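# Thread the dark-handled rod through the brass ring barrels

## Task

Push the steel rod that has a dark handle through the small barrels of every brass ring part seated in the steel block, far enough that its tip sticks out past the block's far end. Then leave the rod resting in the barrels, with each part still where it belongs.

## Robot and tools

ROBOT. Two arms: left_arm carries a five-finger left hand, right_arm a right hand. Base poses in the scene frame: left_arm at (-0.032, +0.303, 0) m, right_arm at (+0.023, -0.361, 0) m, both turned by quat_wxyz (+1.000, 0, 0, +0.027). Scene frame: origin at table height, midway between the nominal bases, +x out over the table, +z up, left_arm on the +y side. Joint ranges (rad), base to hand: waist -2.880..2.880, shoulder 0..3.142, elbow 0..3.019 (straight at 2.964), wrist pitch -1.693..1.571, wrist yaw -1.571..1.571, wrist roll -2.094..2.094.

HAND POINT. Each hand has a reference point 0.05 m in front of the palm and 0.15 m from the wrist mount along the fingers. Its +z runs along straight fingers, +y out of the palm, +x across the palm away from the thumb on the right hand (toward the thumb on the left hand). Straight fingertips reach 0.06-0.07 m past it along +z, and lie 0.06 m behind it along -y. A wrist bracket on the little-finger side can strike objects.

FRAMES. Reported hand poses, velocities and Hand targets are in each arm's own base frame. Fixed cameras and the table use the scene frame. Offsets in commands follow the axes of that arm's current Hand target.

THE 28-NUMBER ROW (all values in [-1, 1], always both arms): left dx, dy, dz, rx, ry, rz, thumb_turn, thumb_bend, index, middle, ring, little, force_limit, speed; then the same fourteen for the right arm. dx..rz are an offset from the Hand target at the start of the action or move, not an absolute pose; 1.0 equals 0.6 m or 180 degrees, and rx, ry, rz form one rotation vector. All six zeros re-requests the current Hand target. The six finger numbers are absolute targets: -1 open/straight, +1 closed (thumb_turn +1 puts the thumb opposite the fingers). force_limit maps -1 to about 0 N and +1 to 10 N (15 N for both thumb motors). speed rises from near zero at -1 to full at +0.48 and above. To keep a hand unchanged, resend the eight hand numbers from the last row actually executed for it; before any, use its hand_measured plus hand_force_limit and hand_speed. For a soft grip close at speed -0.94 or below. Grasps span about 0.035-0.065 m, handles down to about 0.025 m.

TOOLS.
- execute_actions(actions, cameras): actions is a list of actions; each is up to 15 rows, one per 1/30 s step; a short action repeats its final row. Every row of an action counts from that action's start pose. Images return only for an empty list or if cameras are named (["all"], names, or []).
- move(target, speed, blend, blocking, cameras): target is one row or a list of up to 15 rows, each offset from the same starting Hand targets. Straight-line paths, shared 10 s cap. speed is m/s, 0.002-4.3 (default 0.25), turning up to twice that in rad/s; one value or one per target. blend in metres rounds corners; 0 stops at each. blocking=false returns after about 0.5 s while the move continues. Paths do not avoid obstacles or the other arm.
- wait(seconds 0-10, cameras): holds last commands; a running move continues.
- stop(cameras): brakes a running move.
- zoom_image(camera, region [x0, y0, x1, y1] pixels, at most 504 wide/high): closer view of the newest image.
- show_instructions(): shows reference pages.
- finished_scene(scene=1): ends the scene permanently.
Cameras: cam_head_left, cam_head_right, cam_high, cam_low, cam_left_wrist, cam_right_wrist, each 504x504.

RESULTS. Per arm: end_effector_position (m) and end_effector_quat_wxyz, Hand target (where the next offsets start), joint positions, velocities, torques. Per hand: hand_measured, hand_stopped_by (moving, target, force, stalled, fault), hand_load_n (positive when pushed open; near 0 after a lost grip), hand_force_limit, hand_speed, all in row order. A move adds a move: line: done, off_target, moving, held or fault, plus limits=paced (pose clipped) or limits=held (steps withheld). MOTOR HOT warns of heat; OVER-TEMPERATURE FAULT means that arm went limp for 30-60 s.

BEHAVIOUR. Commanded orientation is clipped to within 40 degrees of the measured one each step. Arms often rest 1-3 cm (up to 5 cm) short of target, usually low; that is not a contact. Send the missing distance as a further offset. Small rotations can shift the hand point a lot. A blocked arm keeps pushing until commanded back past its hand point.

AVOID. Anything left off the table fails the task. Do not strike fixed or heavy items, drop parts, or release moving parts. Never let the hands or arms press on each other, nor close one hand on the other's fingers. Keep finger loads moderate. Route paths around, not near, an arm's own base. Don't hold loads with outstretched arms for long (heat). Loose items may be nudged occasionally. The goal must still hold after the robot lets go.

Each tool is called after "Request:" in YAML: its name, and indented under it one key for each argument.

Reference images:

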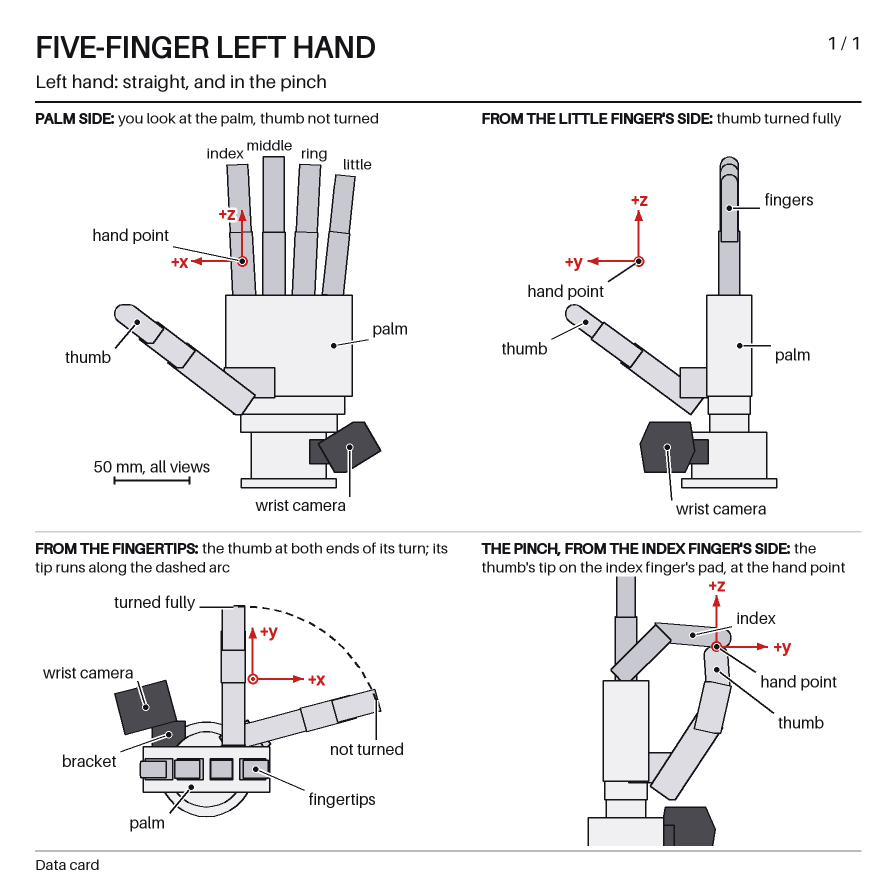

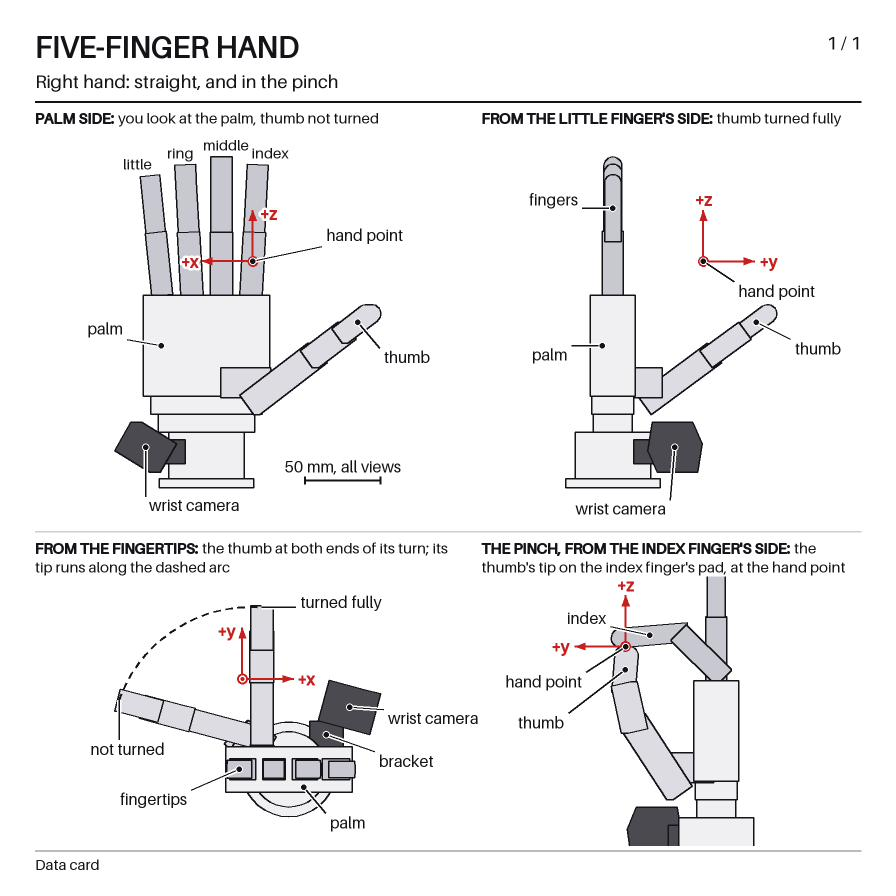

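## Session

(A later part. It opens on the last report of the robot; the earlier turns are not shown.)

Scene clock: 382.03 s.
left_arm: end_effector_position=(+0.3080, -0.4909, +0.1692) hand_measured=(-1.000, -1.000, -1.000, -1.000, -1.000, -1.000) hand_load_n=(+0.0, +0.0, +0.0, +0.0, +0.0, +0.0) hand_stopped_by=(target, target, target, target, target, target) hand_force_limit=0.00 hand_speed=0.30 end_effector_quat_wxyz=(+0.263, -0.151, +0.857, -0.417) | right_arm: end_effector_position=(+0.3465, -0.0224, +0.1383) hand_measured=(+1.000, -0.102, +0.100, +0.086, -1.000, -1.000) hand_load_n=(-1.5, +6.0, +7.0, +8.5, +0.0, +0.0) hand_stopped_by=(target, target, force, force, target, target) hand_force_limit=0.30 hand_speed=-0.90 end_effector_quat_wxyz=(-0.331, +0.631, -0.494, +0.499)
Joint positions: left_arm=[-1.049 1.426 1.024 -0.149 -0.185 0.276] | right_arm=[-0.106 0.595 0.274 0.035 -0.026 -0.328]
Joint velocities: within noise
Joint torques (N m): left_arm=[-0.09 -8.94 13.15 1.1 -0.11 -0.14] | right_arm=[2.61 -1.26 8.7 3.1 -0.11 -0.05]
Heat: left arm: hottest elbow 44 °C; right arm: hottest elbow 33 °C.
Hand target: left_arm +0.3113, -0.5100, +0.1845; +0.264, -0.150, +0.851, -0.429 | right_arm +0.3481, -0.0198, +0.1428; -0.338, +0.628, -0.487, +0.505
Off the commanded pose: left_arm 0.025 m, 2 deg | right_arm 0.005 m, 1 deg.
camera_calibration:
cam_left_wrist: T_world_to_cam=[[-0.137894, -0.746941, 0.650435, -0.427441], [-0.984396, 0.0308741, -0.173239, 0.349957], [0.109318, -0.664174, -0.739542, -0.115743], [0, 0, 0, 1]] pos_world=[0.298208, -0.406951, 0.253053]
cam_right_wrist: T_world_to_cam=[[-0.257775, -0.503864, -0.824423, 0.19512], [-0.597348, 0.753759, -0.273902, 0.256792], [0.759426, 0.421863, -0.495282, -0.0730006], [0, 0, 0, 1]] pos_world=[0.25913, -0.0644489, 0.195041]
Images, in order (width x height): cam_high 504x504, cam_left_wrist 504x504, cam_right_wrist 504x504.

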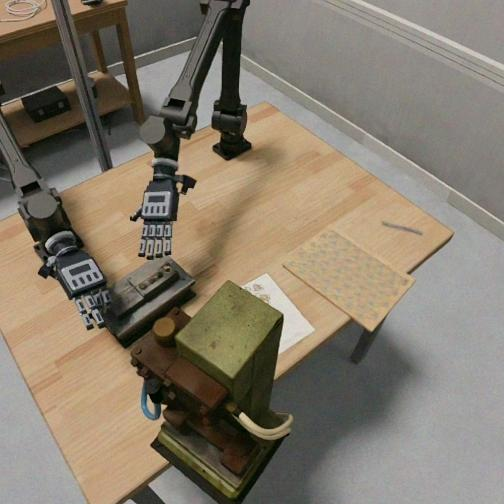

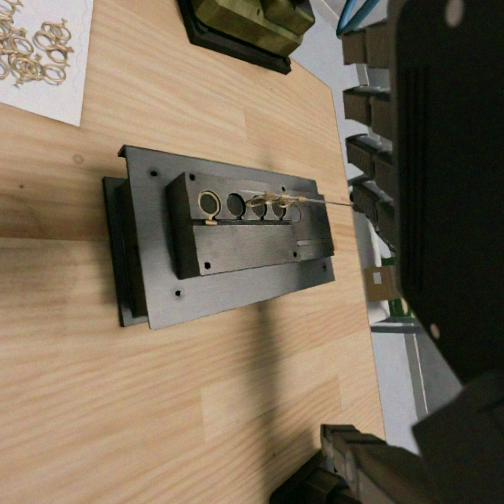

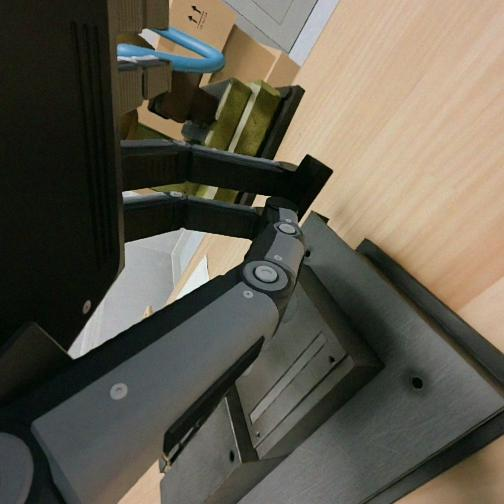

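Request:
zoom_image:
  camera: "cam_high"
  region: [132, 265, 166, 293]

Scaled by 14.824 from the camera's 504x504 image, which has a finer 720x720 frame.

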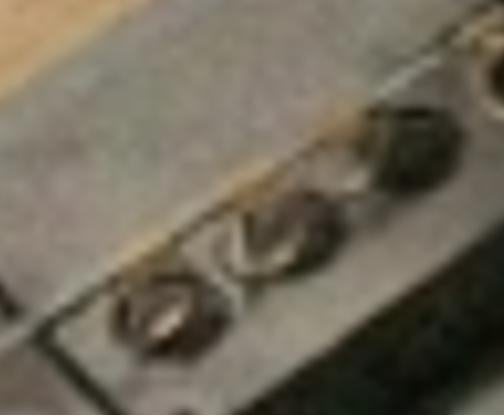

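Request:
zoom_image:
  camera: "cam_left_wrist"
  region: [300, 150, 430, 260]

Request:
zoom_image:
  camera: "cam_high"
  region: [85, 270, 145, 330]

Scaled by 3.877 from the camera's 504x504 image, which has a finer 720x720 frame.

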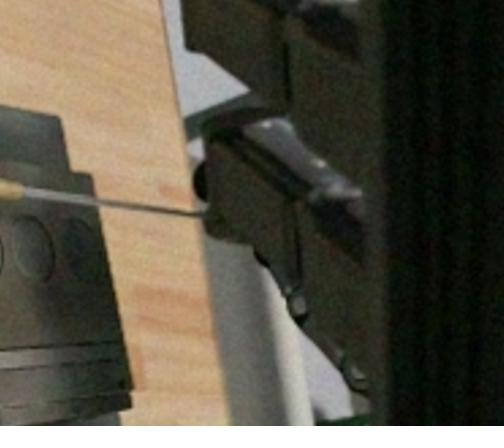

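Scaled by 8.400 from the camera's 504x504 image, which has a finer 720x720 frame.

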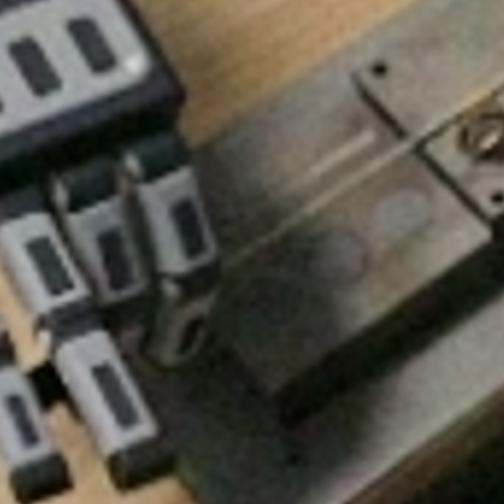

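Request:
move:
  target: [0,0,0,0,0,0,-1,-1,-1,-1,-1,-1,0.0,0.3,-0.00953,-0.00299,-0.00067,0,0,0,1,-0.1,0.25,0.25,-1,-1,0.3,-0.9]
  speed: 0.02
  cameras: ["cam_left_wrist"]

Scene clock: 390.20 s.
left_arm: end_effector_position=(+0.3080, -0.4909, +0.1692) hand_measured=(-1.000, -1.000, -1.000, -1.000, -1.000, -1.000) hand_load_n=(-0.5, +0.0, +0.0, +0.0, +0.0, +0.0) hand_stopped_by=(target, target, target, target, target, target) hand_force_limit=0.00 hand_speed=0.30 end_effector_quat_wxyz=(+0.263, -0.151, +0.857, -0.417) | right_arm: end_effector_position=(+0.3468, -0.0188, +0.1392) hand_measured=(+1.000, -0.102, +0.100, +0.086, -1.000, -1.000) hand_load_n=(-1.5, +5.5, +7.5, +8.0, -0.5, +0.0) hand_stopped_by=(target, target, force, force, target, target) hand_force_limit=0.30 hand_speed=-0.90 end_effector_quat_wxyz=(-0.329, +0.631, -0.491, +0.502)
Joint positions: left_arm=[-1.049 1.426 1.024 -0.149 -0.185 0.276] | right_arm=[-0.081 0.592 0.274 0.035 -0.001 -0.328]
Joint torques (N m): left_arm=[-0.09 -9 13.14 1.1 -0.11 -0.14] | right_arm=[3.25 -1.32 8.68 2.99 0.17 0.06]
Heat: left arm: hottest elbow 45 °C; right arm: hottest elbow 33 °C.
Hand target: left_arm +0.3113, -0.5100, +0.1845; +0.264, -0.150, +0.851, -0.429 | right_arm +0.3481, -0.0138, +0.1427; -0.338, +0.628, -0.487, +0.505
Off the commanded pose: left_arm 0.025 m, 2 deg | right_arm 0.006 m, 1 deg.
move: off_target (left_arm)
camera_calibration:
cam_left_wrist: T_world_to_cam=[[-0.137894, -0.746941, 0.650435, -0.427441], [-0.984396, 0.0308741, -0.173239, 0.349957], [0.109318, -0.664174, -0.739542, -0.115743], [0, 0, 0, 1]] pos_world=[0.298208, -0.406951, 0.253053]
Images, in order (width x height): cam_left_wrist 504x504.

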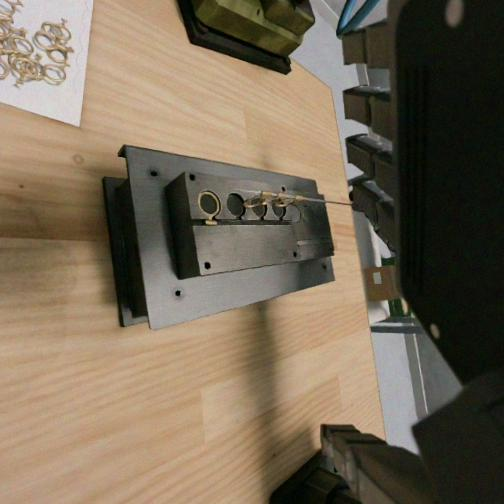

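Request:
zoom_image:
  camera: "cam_left_wrist"
  region: [225, 175, 315, 235]

Scaled by 5.600 from the camera's 504x504 image, which has a finer 720x720 frame.

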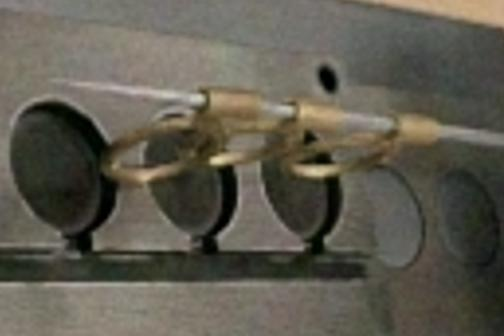

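Request:
move:
  target: [0,0,0,0,0,0,-1,-1,-1,-1,-1,-1,0.0,0.3,-0.00629,0.00309,0.00098,0,0,0,1,-0.1,0.25,0.25,-1,-1,0.3,-0.9]
  speed: 0.02
  cameras: ["cam_left_wrist"]

Request:
zoom_image:
  camera: "cam_left_wrist"
  region: [225, 175, 315, 235]

Scene clock: 391.50 s.
left_arm: end_effector_position=(+0.3080, -0.4909, +0.1692) hand_measured=(-1.000, -1.000, -1.000, -1.000, -1.000, -1.000) hand_load_n=(+0.0, +0.0, +0.0, +0.0, +0.0, +0.0) hand_stopped_by=(target, target, target, target, target, target) hand_force_limit=0.00 hand_speed=0.30 end_effector_quat_wxyz=(+0.263, -0.151, +0.857, -0.417) | right_arm: end_effector_position=(+0.3471, -0.0162, +0.1386) hand_measured=(+1.000, -0.102, +0.100, +0.086, -1.000, -1.000) hand_load_n=(-1.5, +5.5, +7.5, +8.0, +0.0, +0.0) hand_stopped_by=(target, target, force, force, target, target) hand_force_limit=0.30 hand_speed=-0.90 end_effector_quat_wxyz=(-0.330, +0.630, -0.490, +0.504)
Joint positions: left_arm=[-1.049 1.426 1.024 -0.149 -0.185 0.276] | right_arm=[-0.065 0.592 0.268 0.047 0.016 -0.327]
Joint torques (N m): left_arm=[-0.03 -9 13.16 1.11 -0.11 -0.14] | right_arm=[3.37 -0.97 8.53 2.96 0.16 0.08]
Heat: left arm: hottest elbow 45 °C; right arm: hottest elbow 33 °C.
Hand target: left_arm +0.3113, -0.5100, +0.1845; +0.264, -0.150, +0.851, -0.429 | right_arm +0.3481, -0.0109, +0.1398; -0.338, +0.628, -0.487, +0.505
Off the commanded pose: left_arm 0.025 m, 2 deg | right_arm 0.006 m, 1 deg.
move: off_target (left_arm)
camera_calibration:
cam_left_wrist: T_world_to_cam=[[-0.137894, -0.746941, 0.650435, -0.427441], [-0.984396, 0.0308741, -0.173239, 0.349957], [0.109318, -0.664174, -0.739542, -0.115743], [0, 0, 0, 1]] pos_world=[0.298208, -0.406951, 0.253053]
Images, in order (width x height): cam_left_wrist 504x504.

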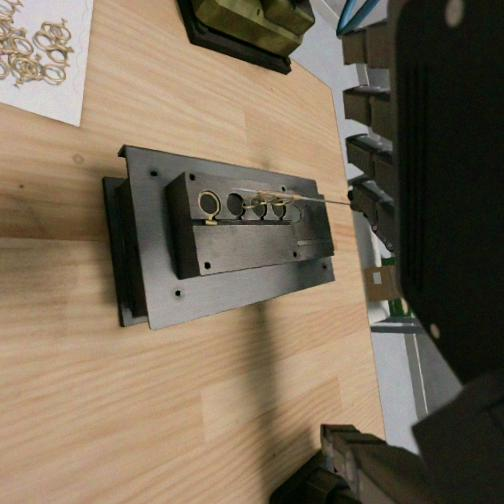

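Scaled by 5.600 from the camera's 504x504 image, which has a finer 720x720 frame.

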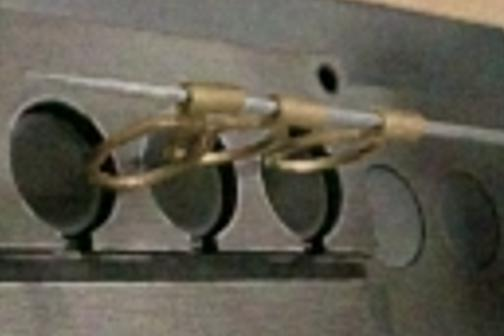

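Request:
move:
  target: [0,0,0,0,0,0,-1,-1,-1,-1,-1,-1,0.0,0.3,-0.00203,0.00611,0.00175,0,0,0,1,-0.1,0.25,0.25,-1,-1,0.3,-0.9]
  speed: 0.02
  cameras: ["cam_left_wrist"]

Request:
zoom_image:
  camera: "cam_left_wrist"
  region: [225, 175, 315, 235]

Scene clock: 392.83 s.
left_arm: end_effector_position=(+0.3080, -0.4909, +0.1692) hand_measured=(-1.000, -1.000, -1.000, -1.000, -1.000, -1.000) hand_load_n=(-0.5, -0.5, +0.0, +0.0, -0.5, +0.0) hand_stopped_by=(target, target, target, target, target, target) hand_force_limit=0.00 hand_speed=0.30 end_effector_quat_wxyz=(+0.263, -0.151, +0.857, -0.417) | right_arm: end_effector_position=(+0.3471, -0.0161, +0.1371) hand_measured=(+1.000, -0.102, +0.100, +0.086, -1.000, -1.000) hand_load_n=(-1.5, +5.5, +7.5, +7.5, +0.0, +0.0) hand_stopped_by=(target, target, force, force, target, target) hand_force_limit=0.30 hand_speed=-0.90 end_effector_quat_wxyz=(-0.332, +0.628, -0.488, +0.507)
Joint positions: left_arm=[-1.049 1.426 1.024 -0.149 -0.185 0.276] | right_arm=[-0.065 0.592 0.259 0.064 0.016 -0.326]
Joint torques (N m): left_arm=[-0.09 -9 13.12 1.14 -0.11 -0.14] | right_arm=[3.37 -0.21 8.5 2.95 0.17 0.08]
Heat: left arm: hottest elbow 45 °C; right arm: hottest elbow 33 °C.
Hand target: left_arm +0.3113, -0.5100, +0.1845; +0.264, -0.150, +0.851, -0.429 | right_arm +0.3481, -0.0108, +0.1357; -0.338, +0.628, -0.487, +0.505
Off the commanded pose: left_arm 0.025 m, 2 deg | right_arm 0.005 m, 1 deg.
move: off_target (left_arm)
camera_calibration:
cam_left_wrist: T_world_to_cam=[[-0.137894, -0.746941, 0.650435, -0.427441], [-0.984396, 0.0308741, -0.173239, 0.349957], [0.109318, -0.664174, -0.739542, -0.115743], [0, 0, 0, 1]] pos_world=[0.298208, -0.406951, 0.253053]
Images, in order (width x height): cam_left_wrist 504x504.

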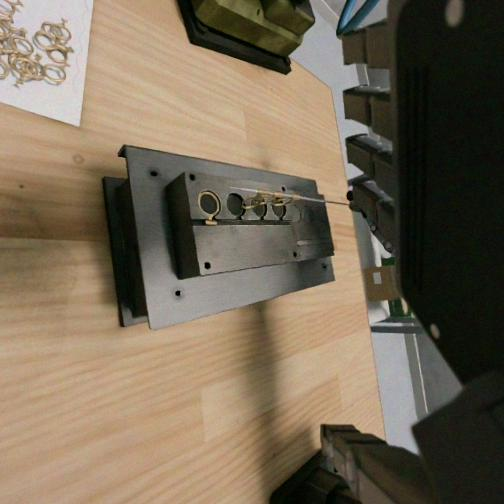

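Scaled by 5.600 from the camera's 504x504 image, which has a finer 720x720 frame.

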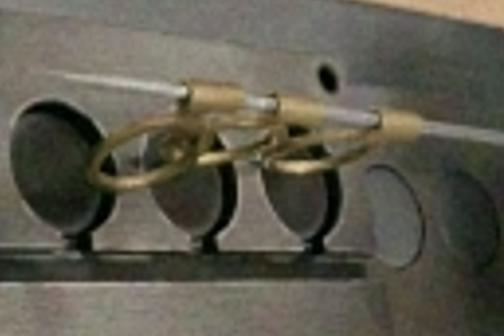

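Request:
zoom_image:
  camera: "cam_left_wrist"
  region: [300, 170, 380, 230]

Scaled by 6.300 from the camera's 504x504 image, which has a finer 720x720 frame.

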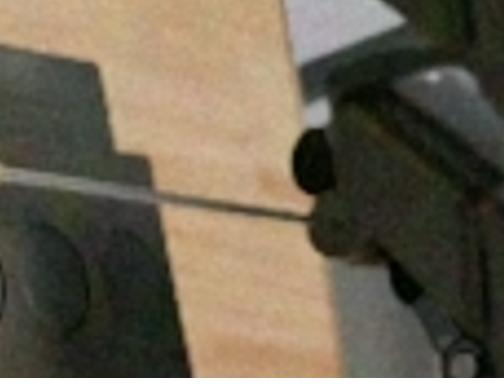

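Request:
zoom_image:
  camera: "cam_left_wrist"
  region: [237, 180, 307, 226]

Request:
execute_actions:
  actions: []
  cameras: ["cam_high", "cam_low", "cam_head_left"]

Scaled by 7.200 from the camera's 504x504 image, which has a finer 720x720 frame.

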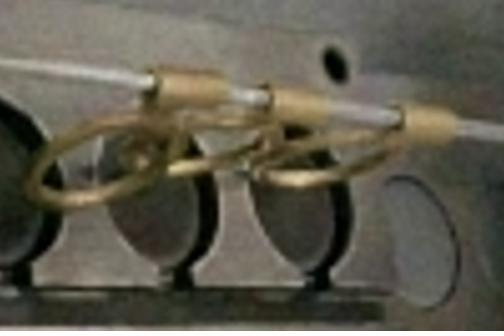

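Scene clock: 394.17 s.
left_arm: end_effector_position=(+0.3080, -0.4909, +0.1692) hand_measured=(-1.000, -1.000, -1.000, -1.000, -1.000, -1.000) hand_load_n=(+0.0, +0.0, -0.5, +0.0, +0.0, +0.0) hand_stopped_by=(target, target, target, target, target, target) hand_force_limit=0.00 hand_speed=0.30 end_effector_quat_wxyz=(+0.263, -0.151, +0.857, -0.417) | right_arm: end_effector_position=(+0.3471, -0.0161, +0.1372) hand_measured=(+1.000, -0.102, +0.100, +0.086, -1.000, -1.000) hand_load_n=(-1.5, +5.5, +7.5, +8.0, +0.0, +0.0) hand_stopped_by=(target, target, force, force, target, target) hand_force_limit=0.30 hand_speed=-0.90 end_effector_quat_wxyz=(-0.332, +0.628, -0.488, +0.507)
Joint positions: left_arm=[-1.049 1.426 1.024 -0.149 -0.185 0.276] | right_arm=[-0.065 0.592 0.259 0.064 0.016 -0.326]
Joint velocities: within noise
Joint torques (N m): left_arm=[-0.03 -9.05 13.12 1.11 -0.1 -0.14] | right_arm=[3.25 -0.26 8.5 2.89 0.16 0.08]
Heat: left arm: hottest elbow 45 °C; right arm: hottest elbow 33 °C.
Hand target: left_arm +0.3113, -0.5100, +0.1845; +0.264, -0.150, +0.851, -0.429 | right_arm +0.3481, -0.0108, +0.1358; -0.338, +0.628, -0.487, +0.505
Off the commanded pose: left_arm 0.025 m, 2 deg | right_arm 0.005 m, 1 deg.
Images, in order (width x height): cam_head_left 504x504, cam_high 504x504, cam_low 504x504.

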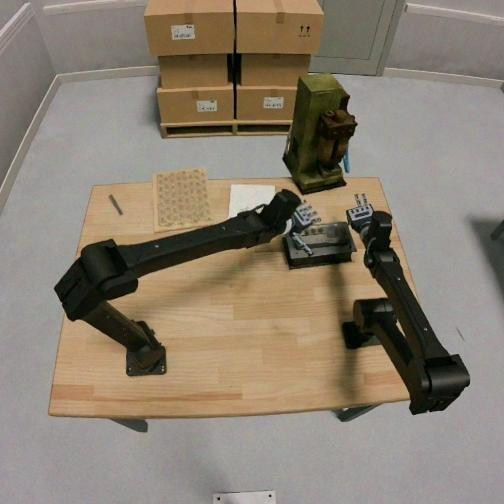

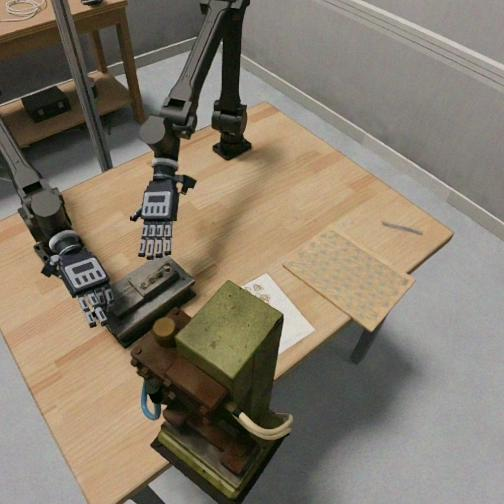

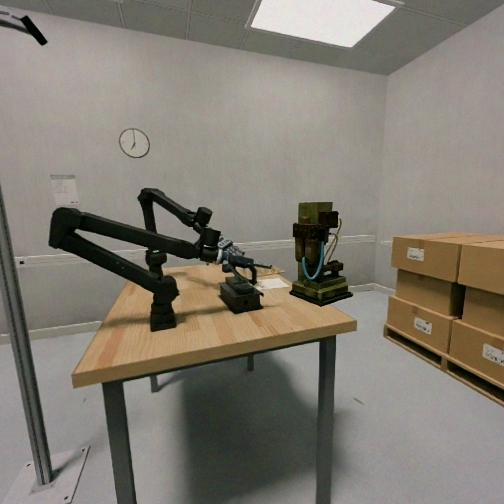

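Request:
zoom_image:
  camera: "cam_high"
  region: [132, 265, 166, 293]

Request:
zoom_image:
  camera: "cam_head_left"
  region: [290, 215, 365, 275]

Scaled by 14.824 from the camera's 504x504 image, which has a finer 720x720 frame.

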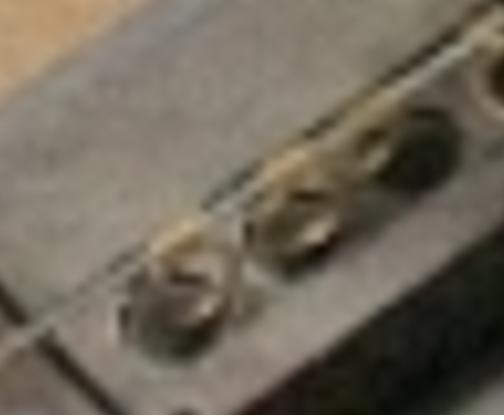

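Scaled by 6.720 from the camera's 504x504 image, which has a finer 720x720 frame.

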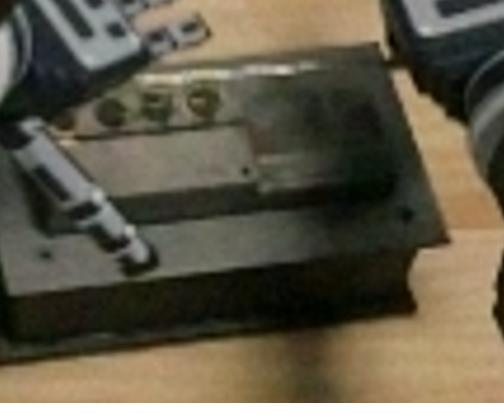

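Request:
move:
  target: [0,0,0,0,0,0,-1,-1,-1,-1,-1,-1,0.0,0.3,-0.00153,0.00458,0.00132,0,0,0,1,-0.1,0.25,0.25,-1,-1,0.3,-0.9]
  speed: 0.02
  cameras: ["cam_left_wrist", "cam_high"]

Request:
zoom_image:
  camera: "cam_left_wrist"
  region: [225, 180, 307, 226]

Request:
zoom_image:
  camera: "cam_high"
  region: [132, 265, 166, 293]

Scene clock: 395.60 s.
left_arm: end_effector_position=(+0.3080, -0.4909, +0.1692) hand_measured=(-1.000, -1.000, -1.000, -1.000, -1.000, -1.000) hand_load_n=(+0.0, +0.0, +0.0, +0.0, +0.0, +0.0) hand_stopped_by=(target, target, target, target, target, target) hand_force_limit=0.00 hand_speed=0.30 end_effector_quat_wxyz=(+0.263, -0.151, +0.857, -0.417) | right_arm: end_effector_position=(+0.3469, -0.0160, +0.1350) hand_measured=(+1.000, -0.102, +0.100, +0.086, -1.000, -1.000) hand_load_n=(-2.0, +5.5, +7.5, +7.0, +0.0, +0.0) hand_stopped_by=(target, target, force, force, target, target) hand_force_limit=0.30 hand_speed=-0.90 end_effector_quat_wxyz=(-0.332, +0.628, -0.488, +0.508)
Joint positions: left_arm=[-1.049 1.426 1.024 -0.149 -0.185 0.276] | right_arm=[-0.065 0.595 0.252 0.076 0.016 -0.326]
Joint torques (N m): left_arm=[-0.09 -8.94 13.16 1.13 -0.11 -0.14] | right_arm=[3.08 0.15 8.5 2.96 0.18 0.08]
Heat: left arm: hottest elbow 45 °C; right arm: hottest elbow 33 °C.
Hand target: left_arm +0.3113, -0.5100, +0.1845; +0.264, -0.150, +0.851, -0.429 | right_arm +0.3480, -0.0108, +0.1327; -0.338, +0.628, -0.487, +0.505
Off the commanded pose: left_arm 0.025 m, 2 deg | right_arm 0.006 m, 1 deg.
move: off_target (left_arm)
camera_calibration:
cam_left_wrist: T_world_to_cam=[[-0.137894, -0.746941, 0.650435, -0.427441], [-0.984396, 0.0308741, -0.173239, 0.349957], [0.109318, -0.664174, -0.739542, -0.115743], [0, 0, 0, 1]] pos_world=[0.298208, -0.406951, 0.253053]
Images, in order (width x height): cam_high 504x504, cam_left_wrist 504x504.

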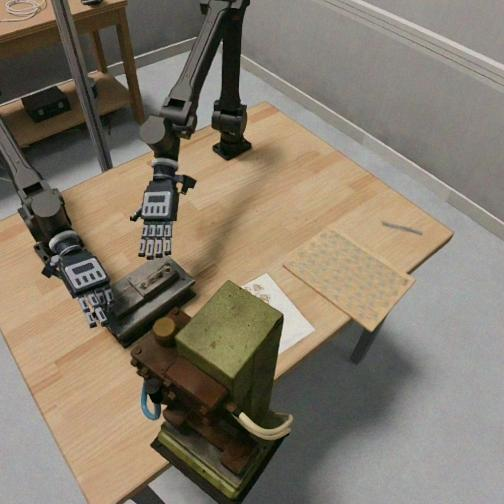

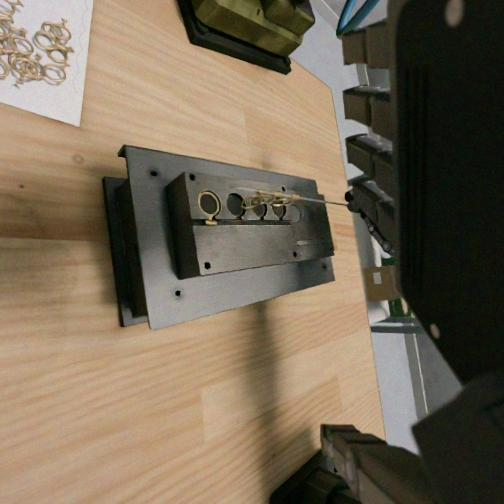

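Scaled by 6.146 from the camera's 504x504 image, which has a finer 720x720 frame.

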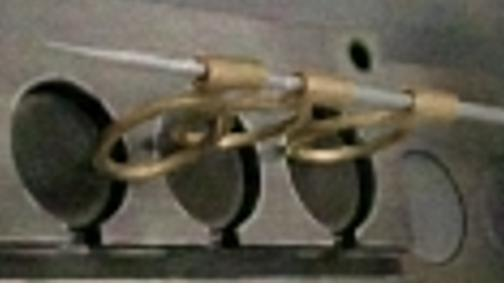

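Scaled by 14.824 from the camera's 504x504 image, which has a finer 720x720 frame.

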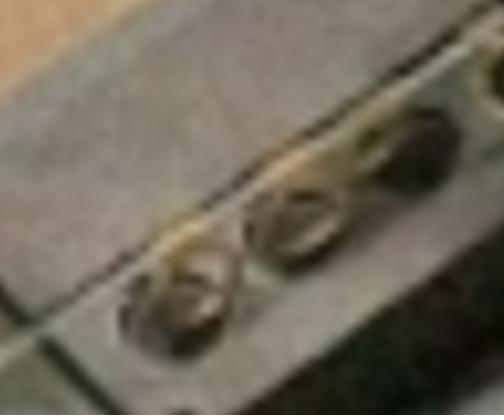

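Request:
zoom_image:
  camera: "cam_left_wrist"
  region: [300, 170, 380, 230]

Scaled by 6.300 from the camera's 504x504 image, which has a finer 720x720 frame.

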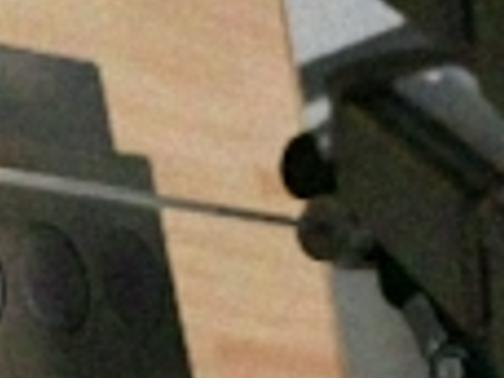

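Request:
execute_actions:
  actions: []
  cameras: ["cam_low", "cam_head_right", "cam_left_wrist"]

Request:
zoom_image:
  camera: "cam_low"
  region: [210, 255, 280, 315]

Request:
zoom_image:
  camera: "cam_head_right"
  region: [290, 200, 380, 270]

Scene clock: 397.70 s.
left_arm: end_effector_position=(+0.3080, -0.4909, +0.1692) hand_measured=(-1.000, -1.000, -1.000, -1.000, -1.000, -1.000) hand_load_n=(-0.5, +0.0, +0.0, +0.0, +0.0, +0.0) hand_stopped_by=(target, target, target, target, target, target) hand_force_limit=0.00 hand_speed=0.30 end_effector_quat_wxyz=(+0.263, -0.151, +0.857, -0.417) | right_arm: end_effector_position=(+0.3470, -0.0160, +0.1351) hand_measured=(+1.000, -0.102, +0.100, +0.086, -1.000, -1.000) hand_load_n=(-2.0, +5.5, +7.0, +7.0, +0.0, +0.0) hand_stopped_by=(target, target, force, force, target, target) hand_force_limit=0.30 hand_speed=-0.90 end_effector_quat_wxyz=(-0.332, +0.627, -0.488, +0.508)
Joint positions: left_arm=[-1.049 1.426 1.024 -0.149 -0.185 0.276] | right_arm=[-0.065 0.595 0.252 0.077 0.016 -0.326]
Joint velocities: within noise
Joint torques (N m): left_arm=[-0.03 -9 13.14 1.11 -0.11 -0.15] | right_arm=[3.31 0.26 8.5 2.93 0.16 0.07]
Heat: left arm: hottest elbow 45 °C; right arm: hottest elbow 33 °C.
Hand target: left_arm +0.3113, -0.5100, +0.1845; +0.264, -0.150, +0.851, -0.429 | right_arm +0.3481, -0.0108, +0.1328; -0.338, +0.628, -0.487, +0.505
Off the commanded pose: left_arm 0.025 m, 2 deg | right_arm 0.006 m, 1 deg.
camera_calibration:
cam_left_wrist: T_world_to_cam=[[-0.137894, -0.746941, 0.650435, -0.427441], [-0.984396, 0.0308741, -0.173239, 0.349957], [0.109318, -0.664174, -0.739542, -0.115743], [0, 0, 0, 1]] pos_world=[0.298208, -0.406951, 0.253053]
Images, in order (width x height): cam_head_right 504x504, cam_low 504x504, cam_left_wrist 504x504.

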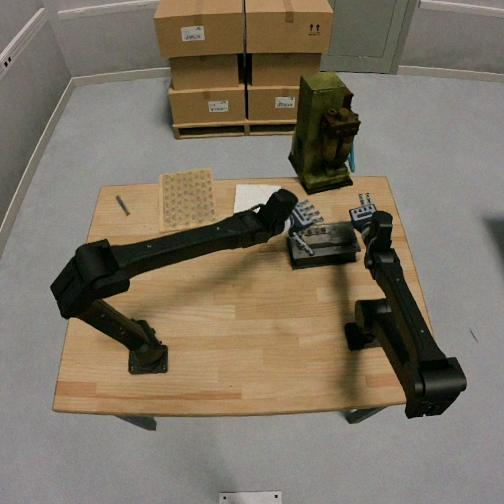

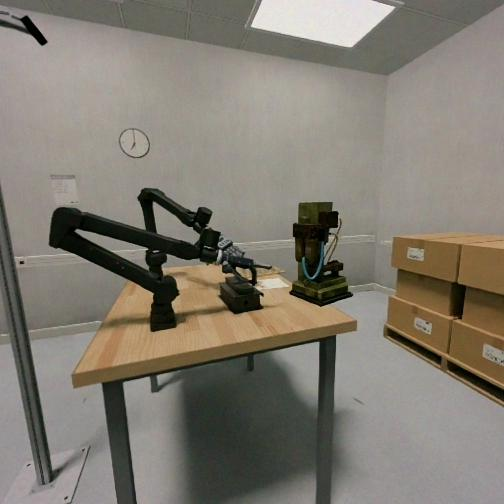

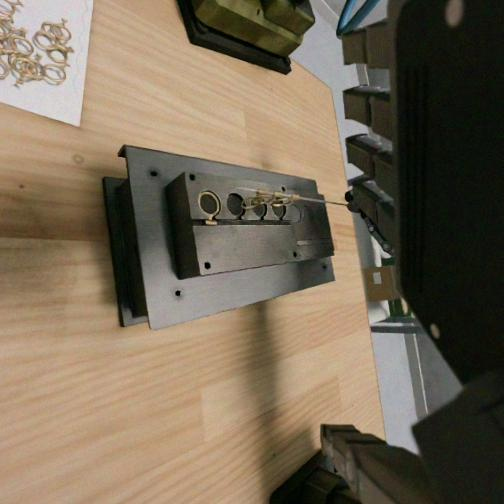

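Scaled by 7.200 from the camera's 504x504 image, which has a finer 720x720 frame.

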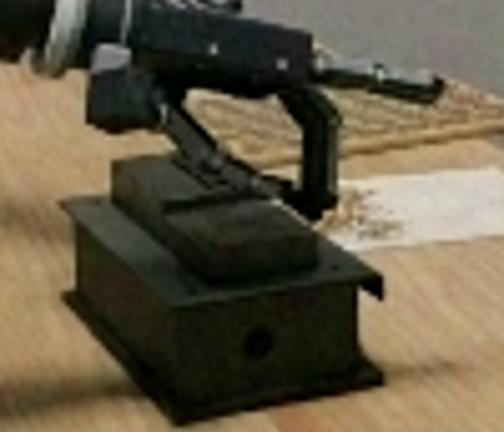

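Scaled by 5.600 from the camera's 504x504 image, which has a finer 720x720 frame.

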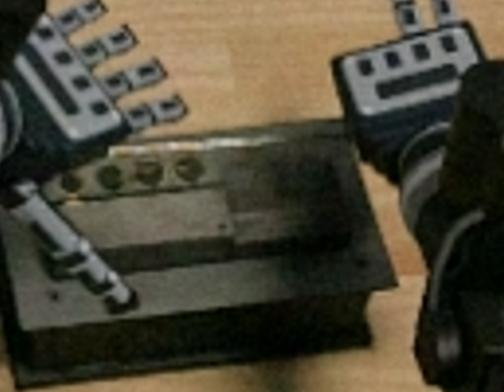

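Request:
zoom_image:
  camera: "cam_head_right"
  region: [296, 216, 346, 246]

Scaled by 10.080 from the camera's 504x504 image, which has a finer 720x720 frame.

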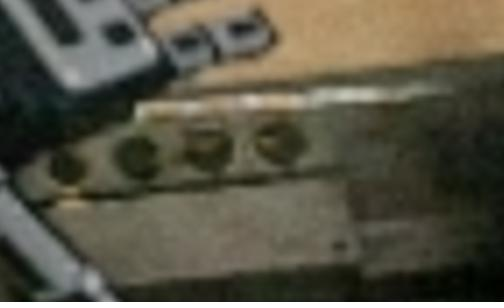

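Request:
zoom_image:
  camera: "cam_head_right"
  region: [304, 220, 334, 238]

Request:
execute_actions:
  actions: []
  cameras: ["cam_head_left", "cam_high"]

Request:
zoom_image:
  camera: "cam_head_left"
  region: [298, 220, 328, 238]

Scaled by 16.800 from the camera's 504x504 image, which has a finer 720x720 frame.

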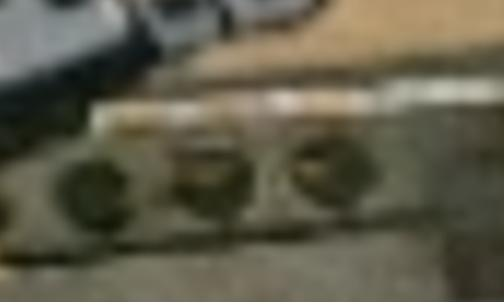

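Scene clock: 398.10 s.
left_arm: end_effector_position=(+0.3080, -0.4909, +0.1692) hand_measured=(-1.000, -1.000, -1.000, -1.000, -1.000, -1.000) hand_load_n=(+0.0, +0.0, +0.0, +0.0, +0.0, +0.0) hand_stopped_by=(target, target, target, target, target, target) hand_force_limit=0.00 hand_speed=0.30 end_effector_quat_wxyz=(+0.263, -0.151, +0.857, -0.417) | right_arm: end_effector_position=(+0.3470, -0.0160, +0.1351) hand_measured=(+1.000, -0.102, +0.100, +0.086, -1.000, -1.000) hand_load_n=(-2.0, +5.5, +7.5, +7.0, +0.0, +0.0) hand_stopped_by=(target, target, force, force, target, target) hand_force_limit=0.30 hand_speed=-0.90 end_effector_quat_wxyz=(-0.332, +0.627, -0.488, +0.508)
Joint positions: left_arm=[-1.049 1.426 1.024 -0.149 -0.185 0.276] | right_arm=[-0.065 0.595 0.252 0.077 0.016 -0.326]
Joint velocities: within noise
Joint torques (N m): left_arm=[-0.09 -9 13.14 1.11 -0.11 -0.14] | right_arm=[3.08 -0.09 8.51 2.91 0.15 0.06]
Heat: left arm: hottest elbow 45 °C; right arm: hottest elbow 33 °C.
Hand target: left_arm +0.3113, -0.5100, +0.1845; +0.264, -0.150, +0.851, -0.429 | right_arm +0.3481, -0.0108, +0.1328; -0.338, +0.628, -0.487, +0.505
Off the commanded pose: left_arm 0.025 m, 2 deg | right_arm 0.006 m, 1 deg.
Images, in order (width x height): cam_head_left 504x504, cam_high 504x504.

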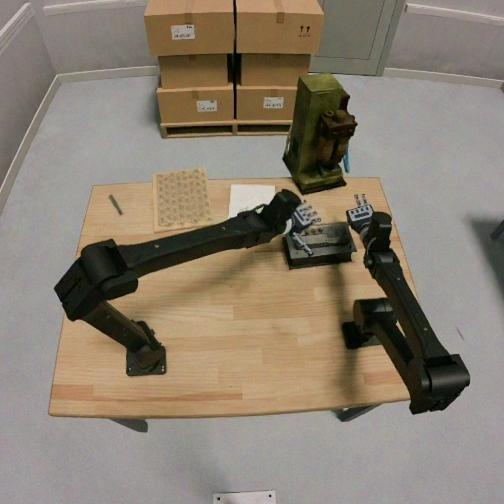

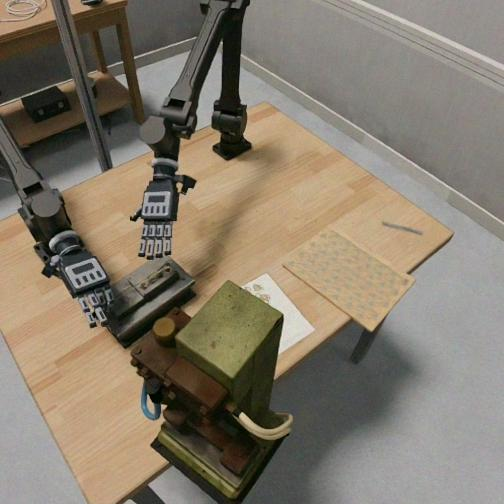

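Scaled by 16.800 from the camera's 504x504 image, which has a finer 720x720 frame.

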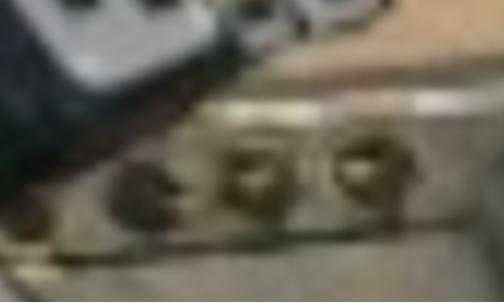

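Request:
move:
  target: [0,0,0,0,0,0,-1,-1,-1,-1,-1,-1,0.0,0.3,0,0,0,0.00022,-0.00375,0.01338,1,-0.1,0.25,0.25,-1,-1,0.3,-0.9]
  speed: 0.02
  cameras: ["cam_left_wrist"]

Request:
zoom_image:
  camera: "cam_left_wrist"
  region: [225, 180, 307, 226]

Scene clock: 400.67 s.
left_arm: end_effector_position=(+0.3080, -0.4909, +0.1692) hand_measured=(-1.000, -1.000, -1.000, -1.000, -1.000, -1.000) hand_load_n=(+0.0, +0.0, +0.0, +0.0, +0.0, -0.5) hand_stopped_by=(target, target, target, target, target, target) hand_force_limit=0.00 hand_speed=0.30 end_effector_quat_wxyz=(+0.263, -0.151, +0.857, -0.417) | right_arm: end_effector_position=(+0.3467, -0.0121, +0.1333) hand_measured=(+1.000, -0.102, +0.100, +0.086, -1.000, -1.000) hand_load_n=(-2.0, +6.0, +7.0, +7.5, +0.0, +0.0) hand_stopped_by=(target, target, force, force, target, target) hand_force_limit=0.30 hand_speed=-0.90 end_effector_quat_wxyz=(-0.342, +0.628, -0.489, +0.499)
Joint positions: left_arm=[-1.049 1.426 1.024 -0.149 -0.185 0.276] | right_arm=[-0.069 0.598 0.25 0.077 -0.007 -0.311]
Joint torques (N m): left_arm=[-0.09 -9 13.15 1.11 -0.11 -0.15] | right_arm=[1.32 -0.03 8.76 2.89 -0.45 0.25]
Heat: left arm: hottest elbow 45 °C; right arm: hottest elbow 32 °C.
Hand target: left_arm +0.3113, -0.5100, +0.1845; +0.264, -0.150, +0.851, -0.429 | right_arm +0.3480, -0.0109, +0.1327; -0.351, +0.620, -0.498, +0.494
Off the commanded pose: left_arm 0.025 m, 2 deg | right_arm 0.002 m, 2 deg.
move: off_target (left_arm)
camera_calibration:
cam_left_wrist: T_world_to_cam=[[-0.137894, -0.746941, 0.650435, -0.427441], [-0.984396, 0.0308741, -0.173239, 0.349957], [0.109318, -0.664174, -0.739542, -0.115743], [0, 0, 0, 1]] pos_world=[0.298208, -0.406951, 0.253053]
Images, in order (width x height): cam_left_wrist 504x504.

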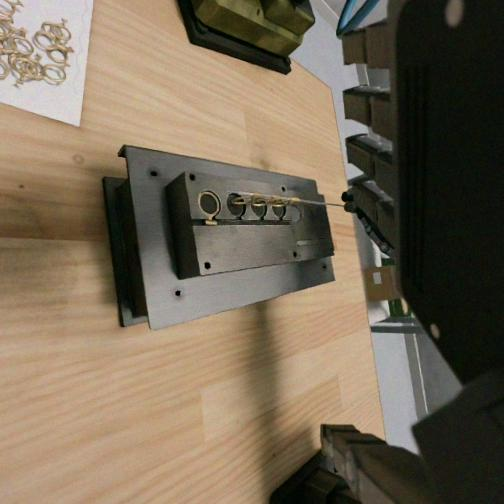

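Scaled by 6.146 from the camera's 504x504 image, which has a finer 720x720 frame.

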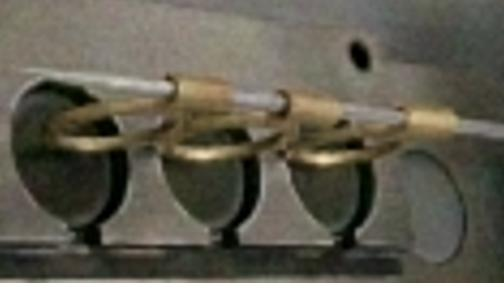

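Request:
execute_actions:
  actions: []
  cameras: ["cam_high", "cam_head_right"]

Request:
zoom_image:
  camera: "cam_high"
  region: [132, 265, 166, 293]

Request:
zoom_image:
  camera: "cam_head_right"
  region: [304, 220, 334, 238]

Scene clock: 401.17 s.
left_arm: end_effector_position=(+0.3080, -0.4909, +0.1692) hand_measured=(-1.000, -1.000, -1.000, -1.000, -1.000, -1.000) hand_load_n=(+0.0, +0.0, +0.0, +0.0, +0.0, +0.0) hand_stopped_by=(target, target, target, target, target, target) hand_force_limit=0.00 hand_speed=0.30 end_effector_quat_wxyz=(+0.263, -0.151, +0.857, -0.417) | right_arm: end_effector_position=(+0.3467, -0.0120, +0.1333) hand_measured=(+1.000, -0.102, +0.100, +0.086, -1.000, -1.000) hand_load_n=(-2.0, +6.0, +7.0, +7.5, +0.0, +0.0) hand_stopped_by=(target, target, force, force, target, target) hand_force_limit=0.30 hand_speed=-0.90 end_effector_quat_wxyz=(-0.342, +0.628, -0.490, +0.499)
Joint positions: left_arm=[-1.049 1.426 1.024 -0.149 -0.185 0.276] | right_arm=[-0.069 0.598 0.25 0.077 -0.007 -0.31]
Joint velocities: within noise
Joint torques (N m): left_arm=[-0.03 -9 13.14 1.13 -0.11 -0.14] | right_arm=[1.44 0.09 8.73 3 -0.46 0.28]
Heat: left arm: hottest elbow 45 °C; right arm: hottest elbow 32 °C.
Hand target: left_arm +0.3113, -0.5100, +0.1845; +0.264, -0.150, +0.851, -0.429 | right_arm +0.3480, -0.0109, +0.1327; -0.351, +0.620, -0.498, +0.494
Off the commanded pose: left_arm 0.025 m, 2 deg | right_arm 0.002 m, 2 deg.
Images, in order (width x height): cam_head_right 504x504, cam_high 504x504.

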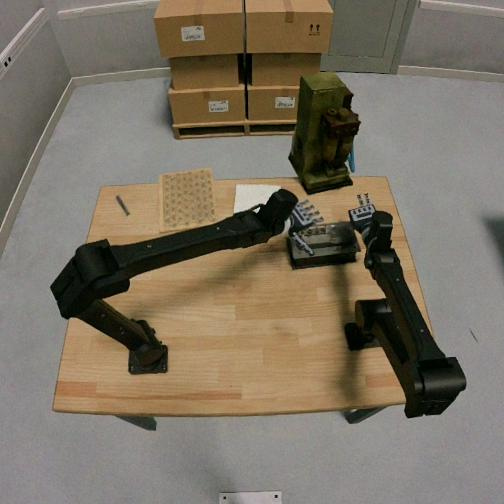

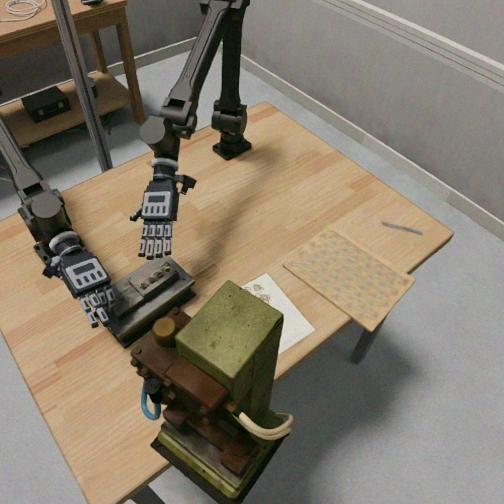

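Scaled by 14.824 from the camera's 504x504 image, which has a finer 720x720 frame.

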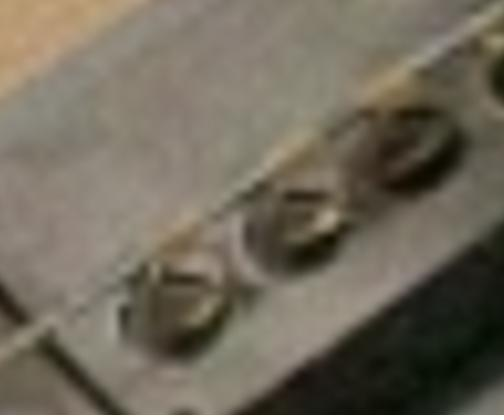

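Scaled by 16.800 from the camera's 504x504 image, which has a finer 720x720 frame.

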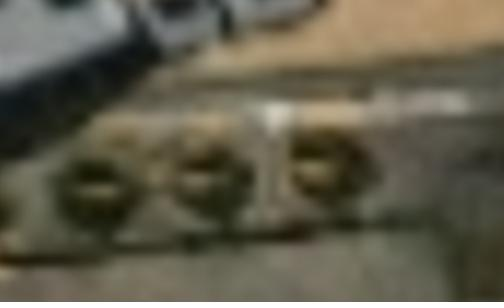

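Request:
zoom_image:
  camera: "cam_high"
  region: [150, 252, 184, 280]

Request:
execute_actions:
  actions: []
  cameras: ["cam_left_wrist"]

Request:
zoom_image:
  camera: "cam_left_wrist"
  region: [300, 170, 380, 230]

Request:
zoom_image:
  camera: "cam_left_wrist"
  region: [205, 175, 275, 225]

Scaled by 14.824 from the camera's 504x504 image, which has a finer 720x720 frame.

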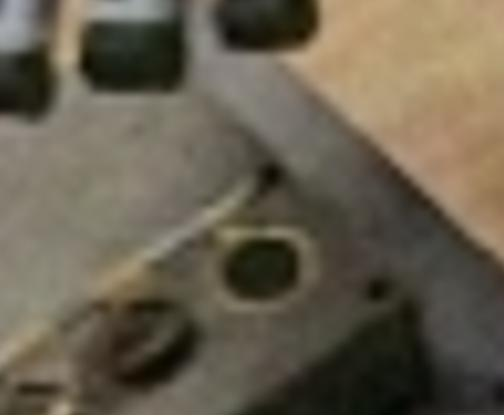

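Scene clock: 402.17 s.
left_arm: end_effector_position=(+0.3080, -0.4909, +0.1692) hand_measured=(-1.000, -1.000, -1.000, -1.000, -1.000, -1.000) hand_load_n=(+0.0, +0.0, +0.0, +0.0, -0.5, +0.0) hand_stopped_by=(target, target, target, target, target, target) hand_force_limit=0.00 hand_speed=0.30 end_effector_quat_wxyz=(+0.263, -0.151, +0.857, -0.417) | right_arm: end_effector_position=(+0.3467, -0.0120, +0.1333) hand_measured=(+1.000, -0.102, +0.100, +0.086, -1.000, -1.000) hand_load_n=(-2.0, +6.0, +7.0, +7.5, +0.0, +0.0) hand_stopped_by=(target, target, force, force, target, target) hand_force_limit=0.30 hand_speed=-0.90 end_effector_quat_wxyz=(-0.342, +0.628, -0.490, +0.499)
Joint positions: left_arm=[-1.049 1.426 1.024 -0.149 -0.185 0.276] | right_arm=[-0.069 0.598 0.25 0.077 -0.007 -0.31]
Joint velocities: within noise
Joint torques (N m): left_arm=[-0.09 -8.94 13.12 1.1 -0.11 -0.14] | right_arm=[1.55 0.03 8.7 2.91 -0.48 0.26]
Heat: left arm: hottest elbow 45 °C; right arm: hottest elbow 32 °C.
Hand target: left_arm +0.3113, -0.5100, +0.1845; +0.264, -0.150, +0.851, -0.429 | right_arm +0.3480, -0.0109, +0.1327; -0.351, +0.620, -0.498, +0.494
Off the commanded pose: left_arm 0.025 m, 2 deg | right_arm 0.002 m, 2 deg.
camera_calibration:
cam_left_wrist: T_world_to_cam=[[-0.137894, -0.746941, 0.650435, -0.427441], [-0.984396, 0.0308741, -0.173239, 0.349957], [0.109318, -0.664174, -0.739542, -0.115743], [0, 0, 0, 1]] pos_world=[0.298208, -0.406951, 0.253053]
Images, in order (width x height): cam_left_wrist 504x504.

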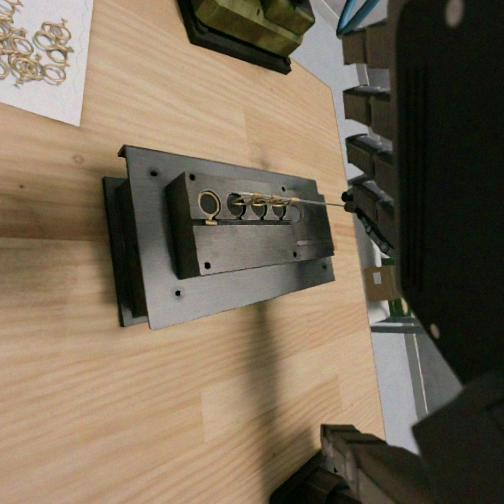

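Scaled by 6.300 from the camera's 504x504 image, which has a finer 720x720 frame.

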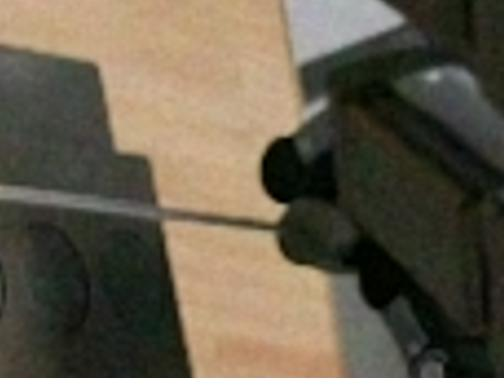

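Scaled by 7.200 from the camera's 504x504 image, which has a finer 720x720 frame.

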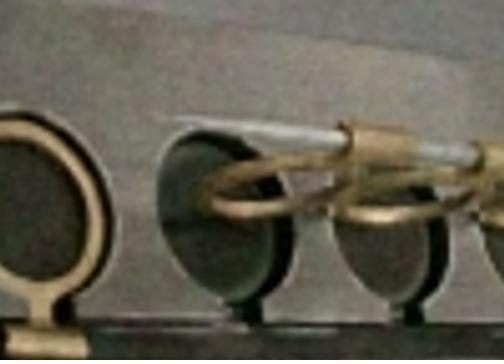

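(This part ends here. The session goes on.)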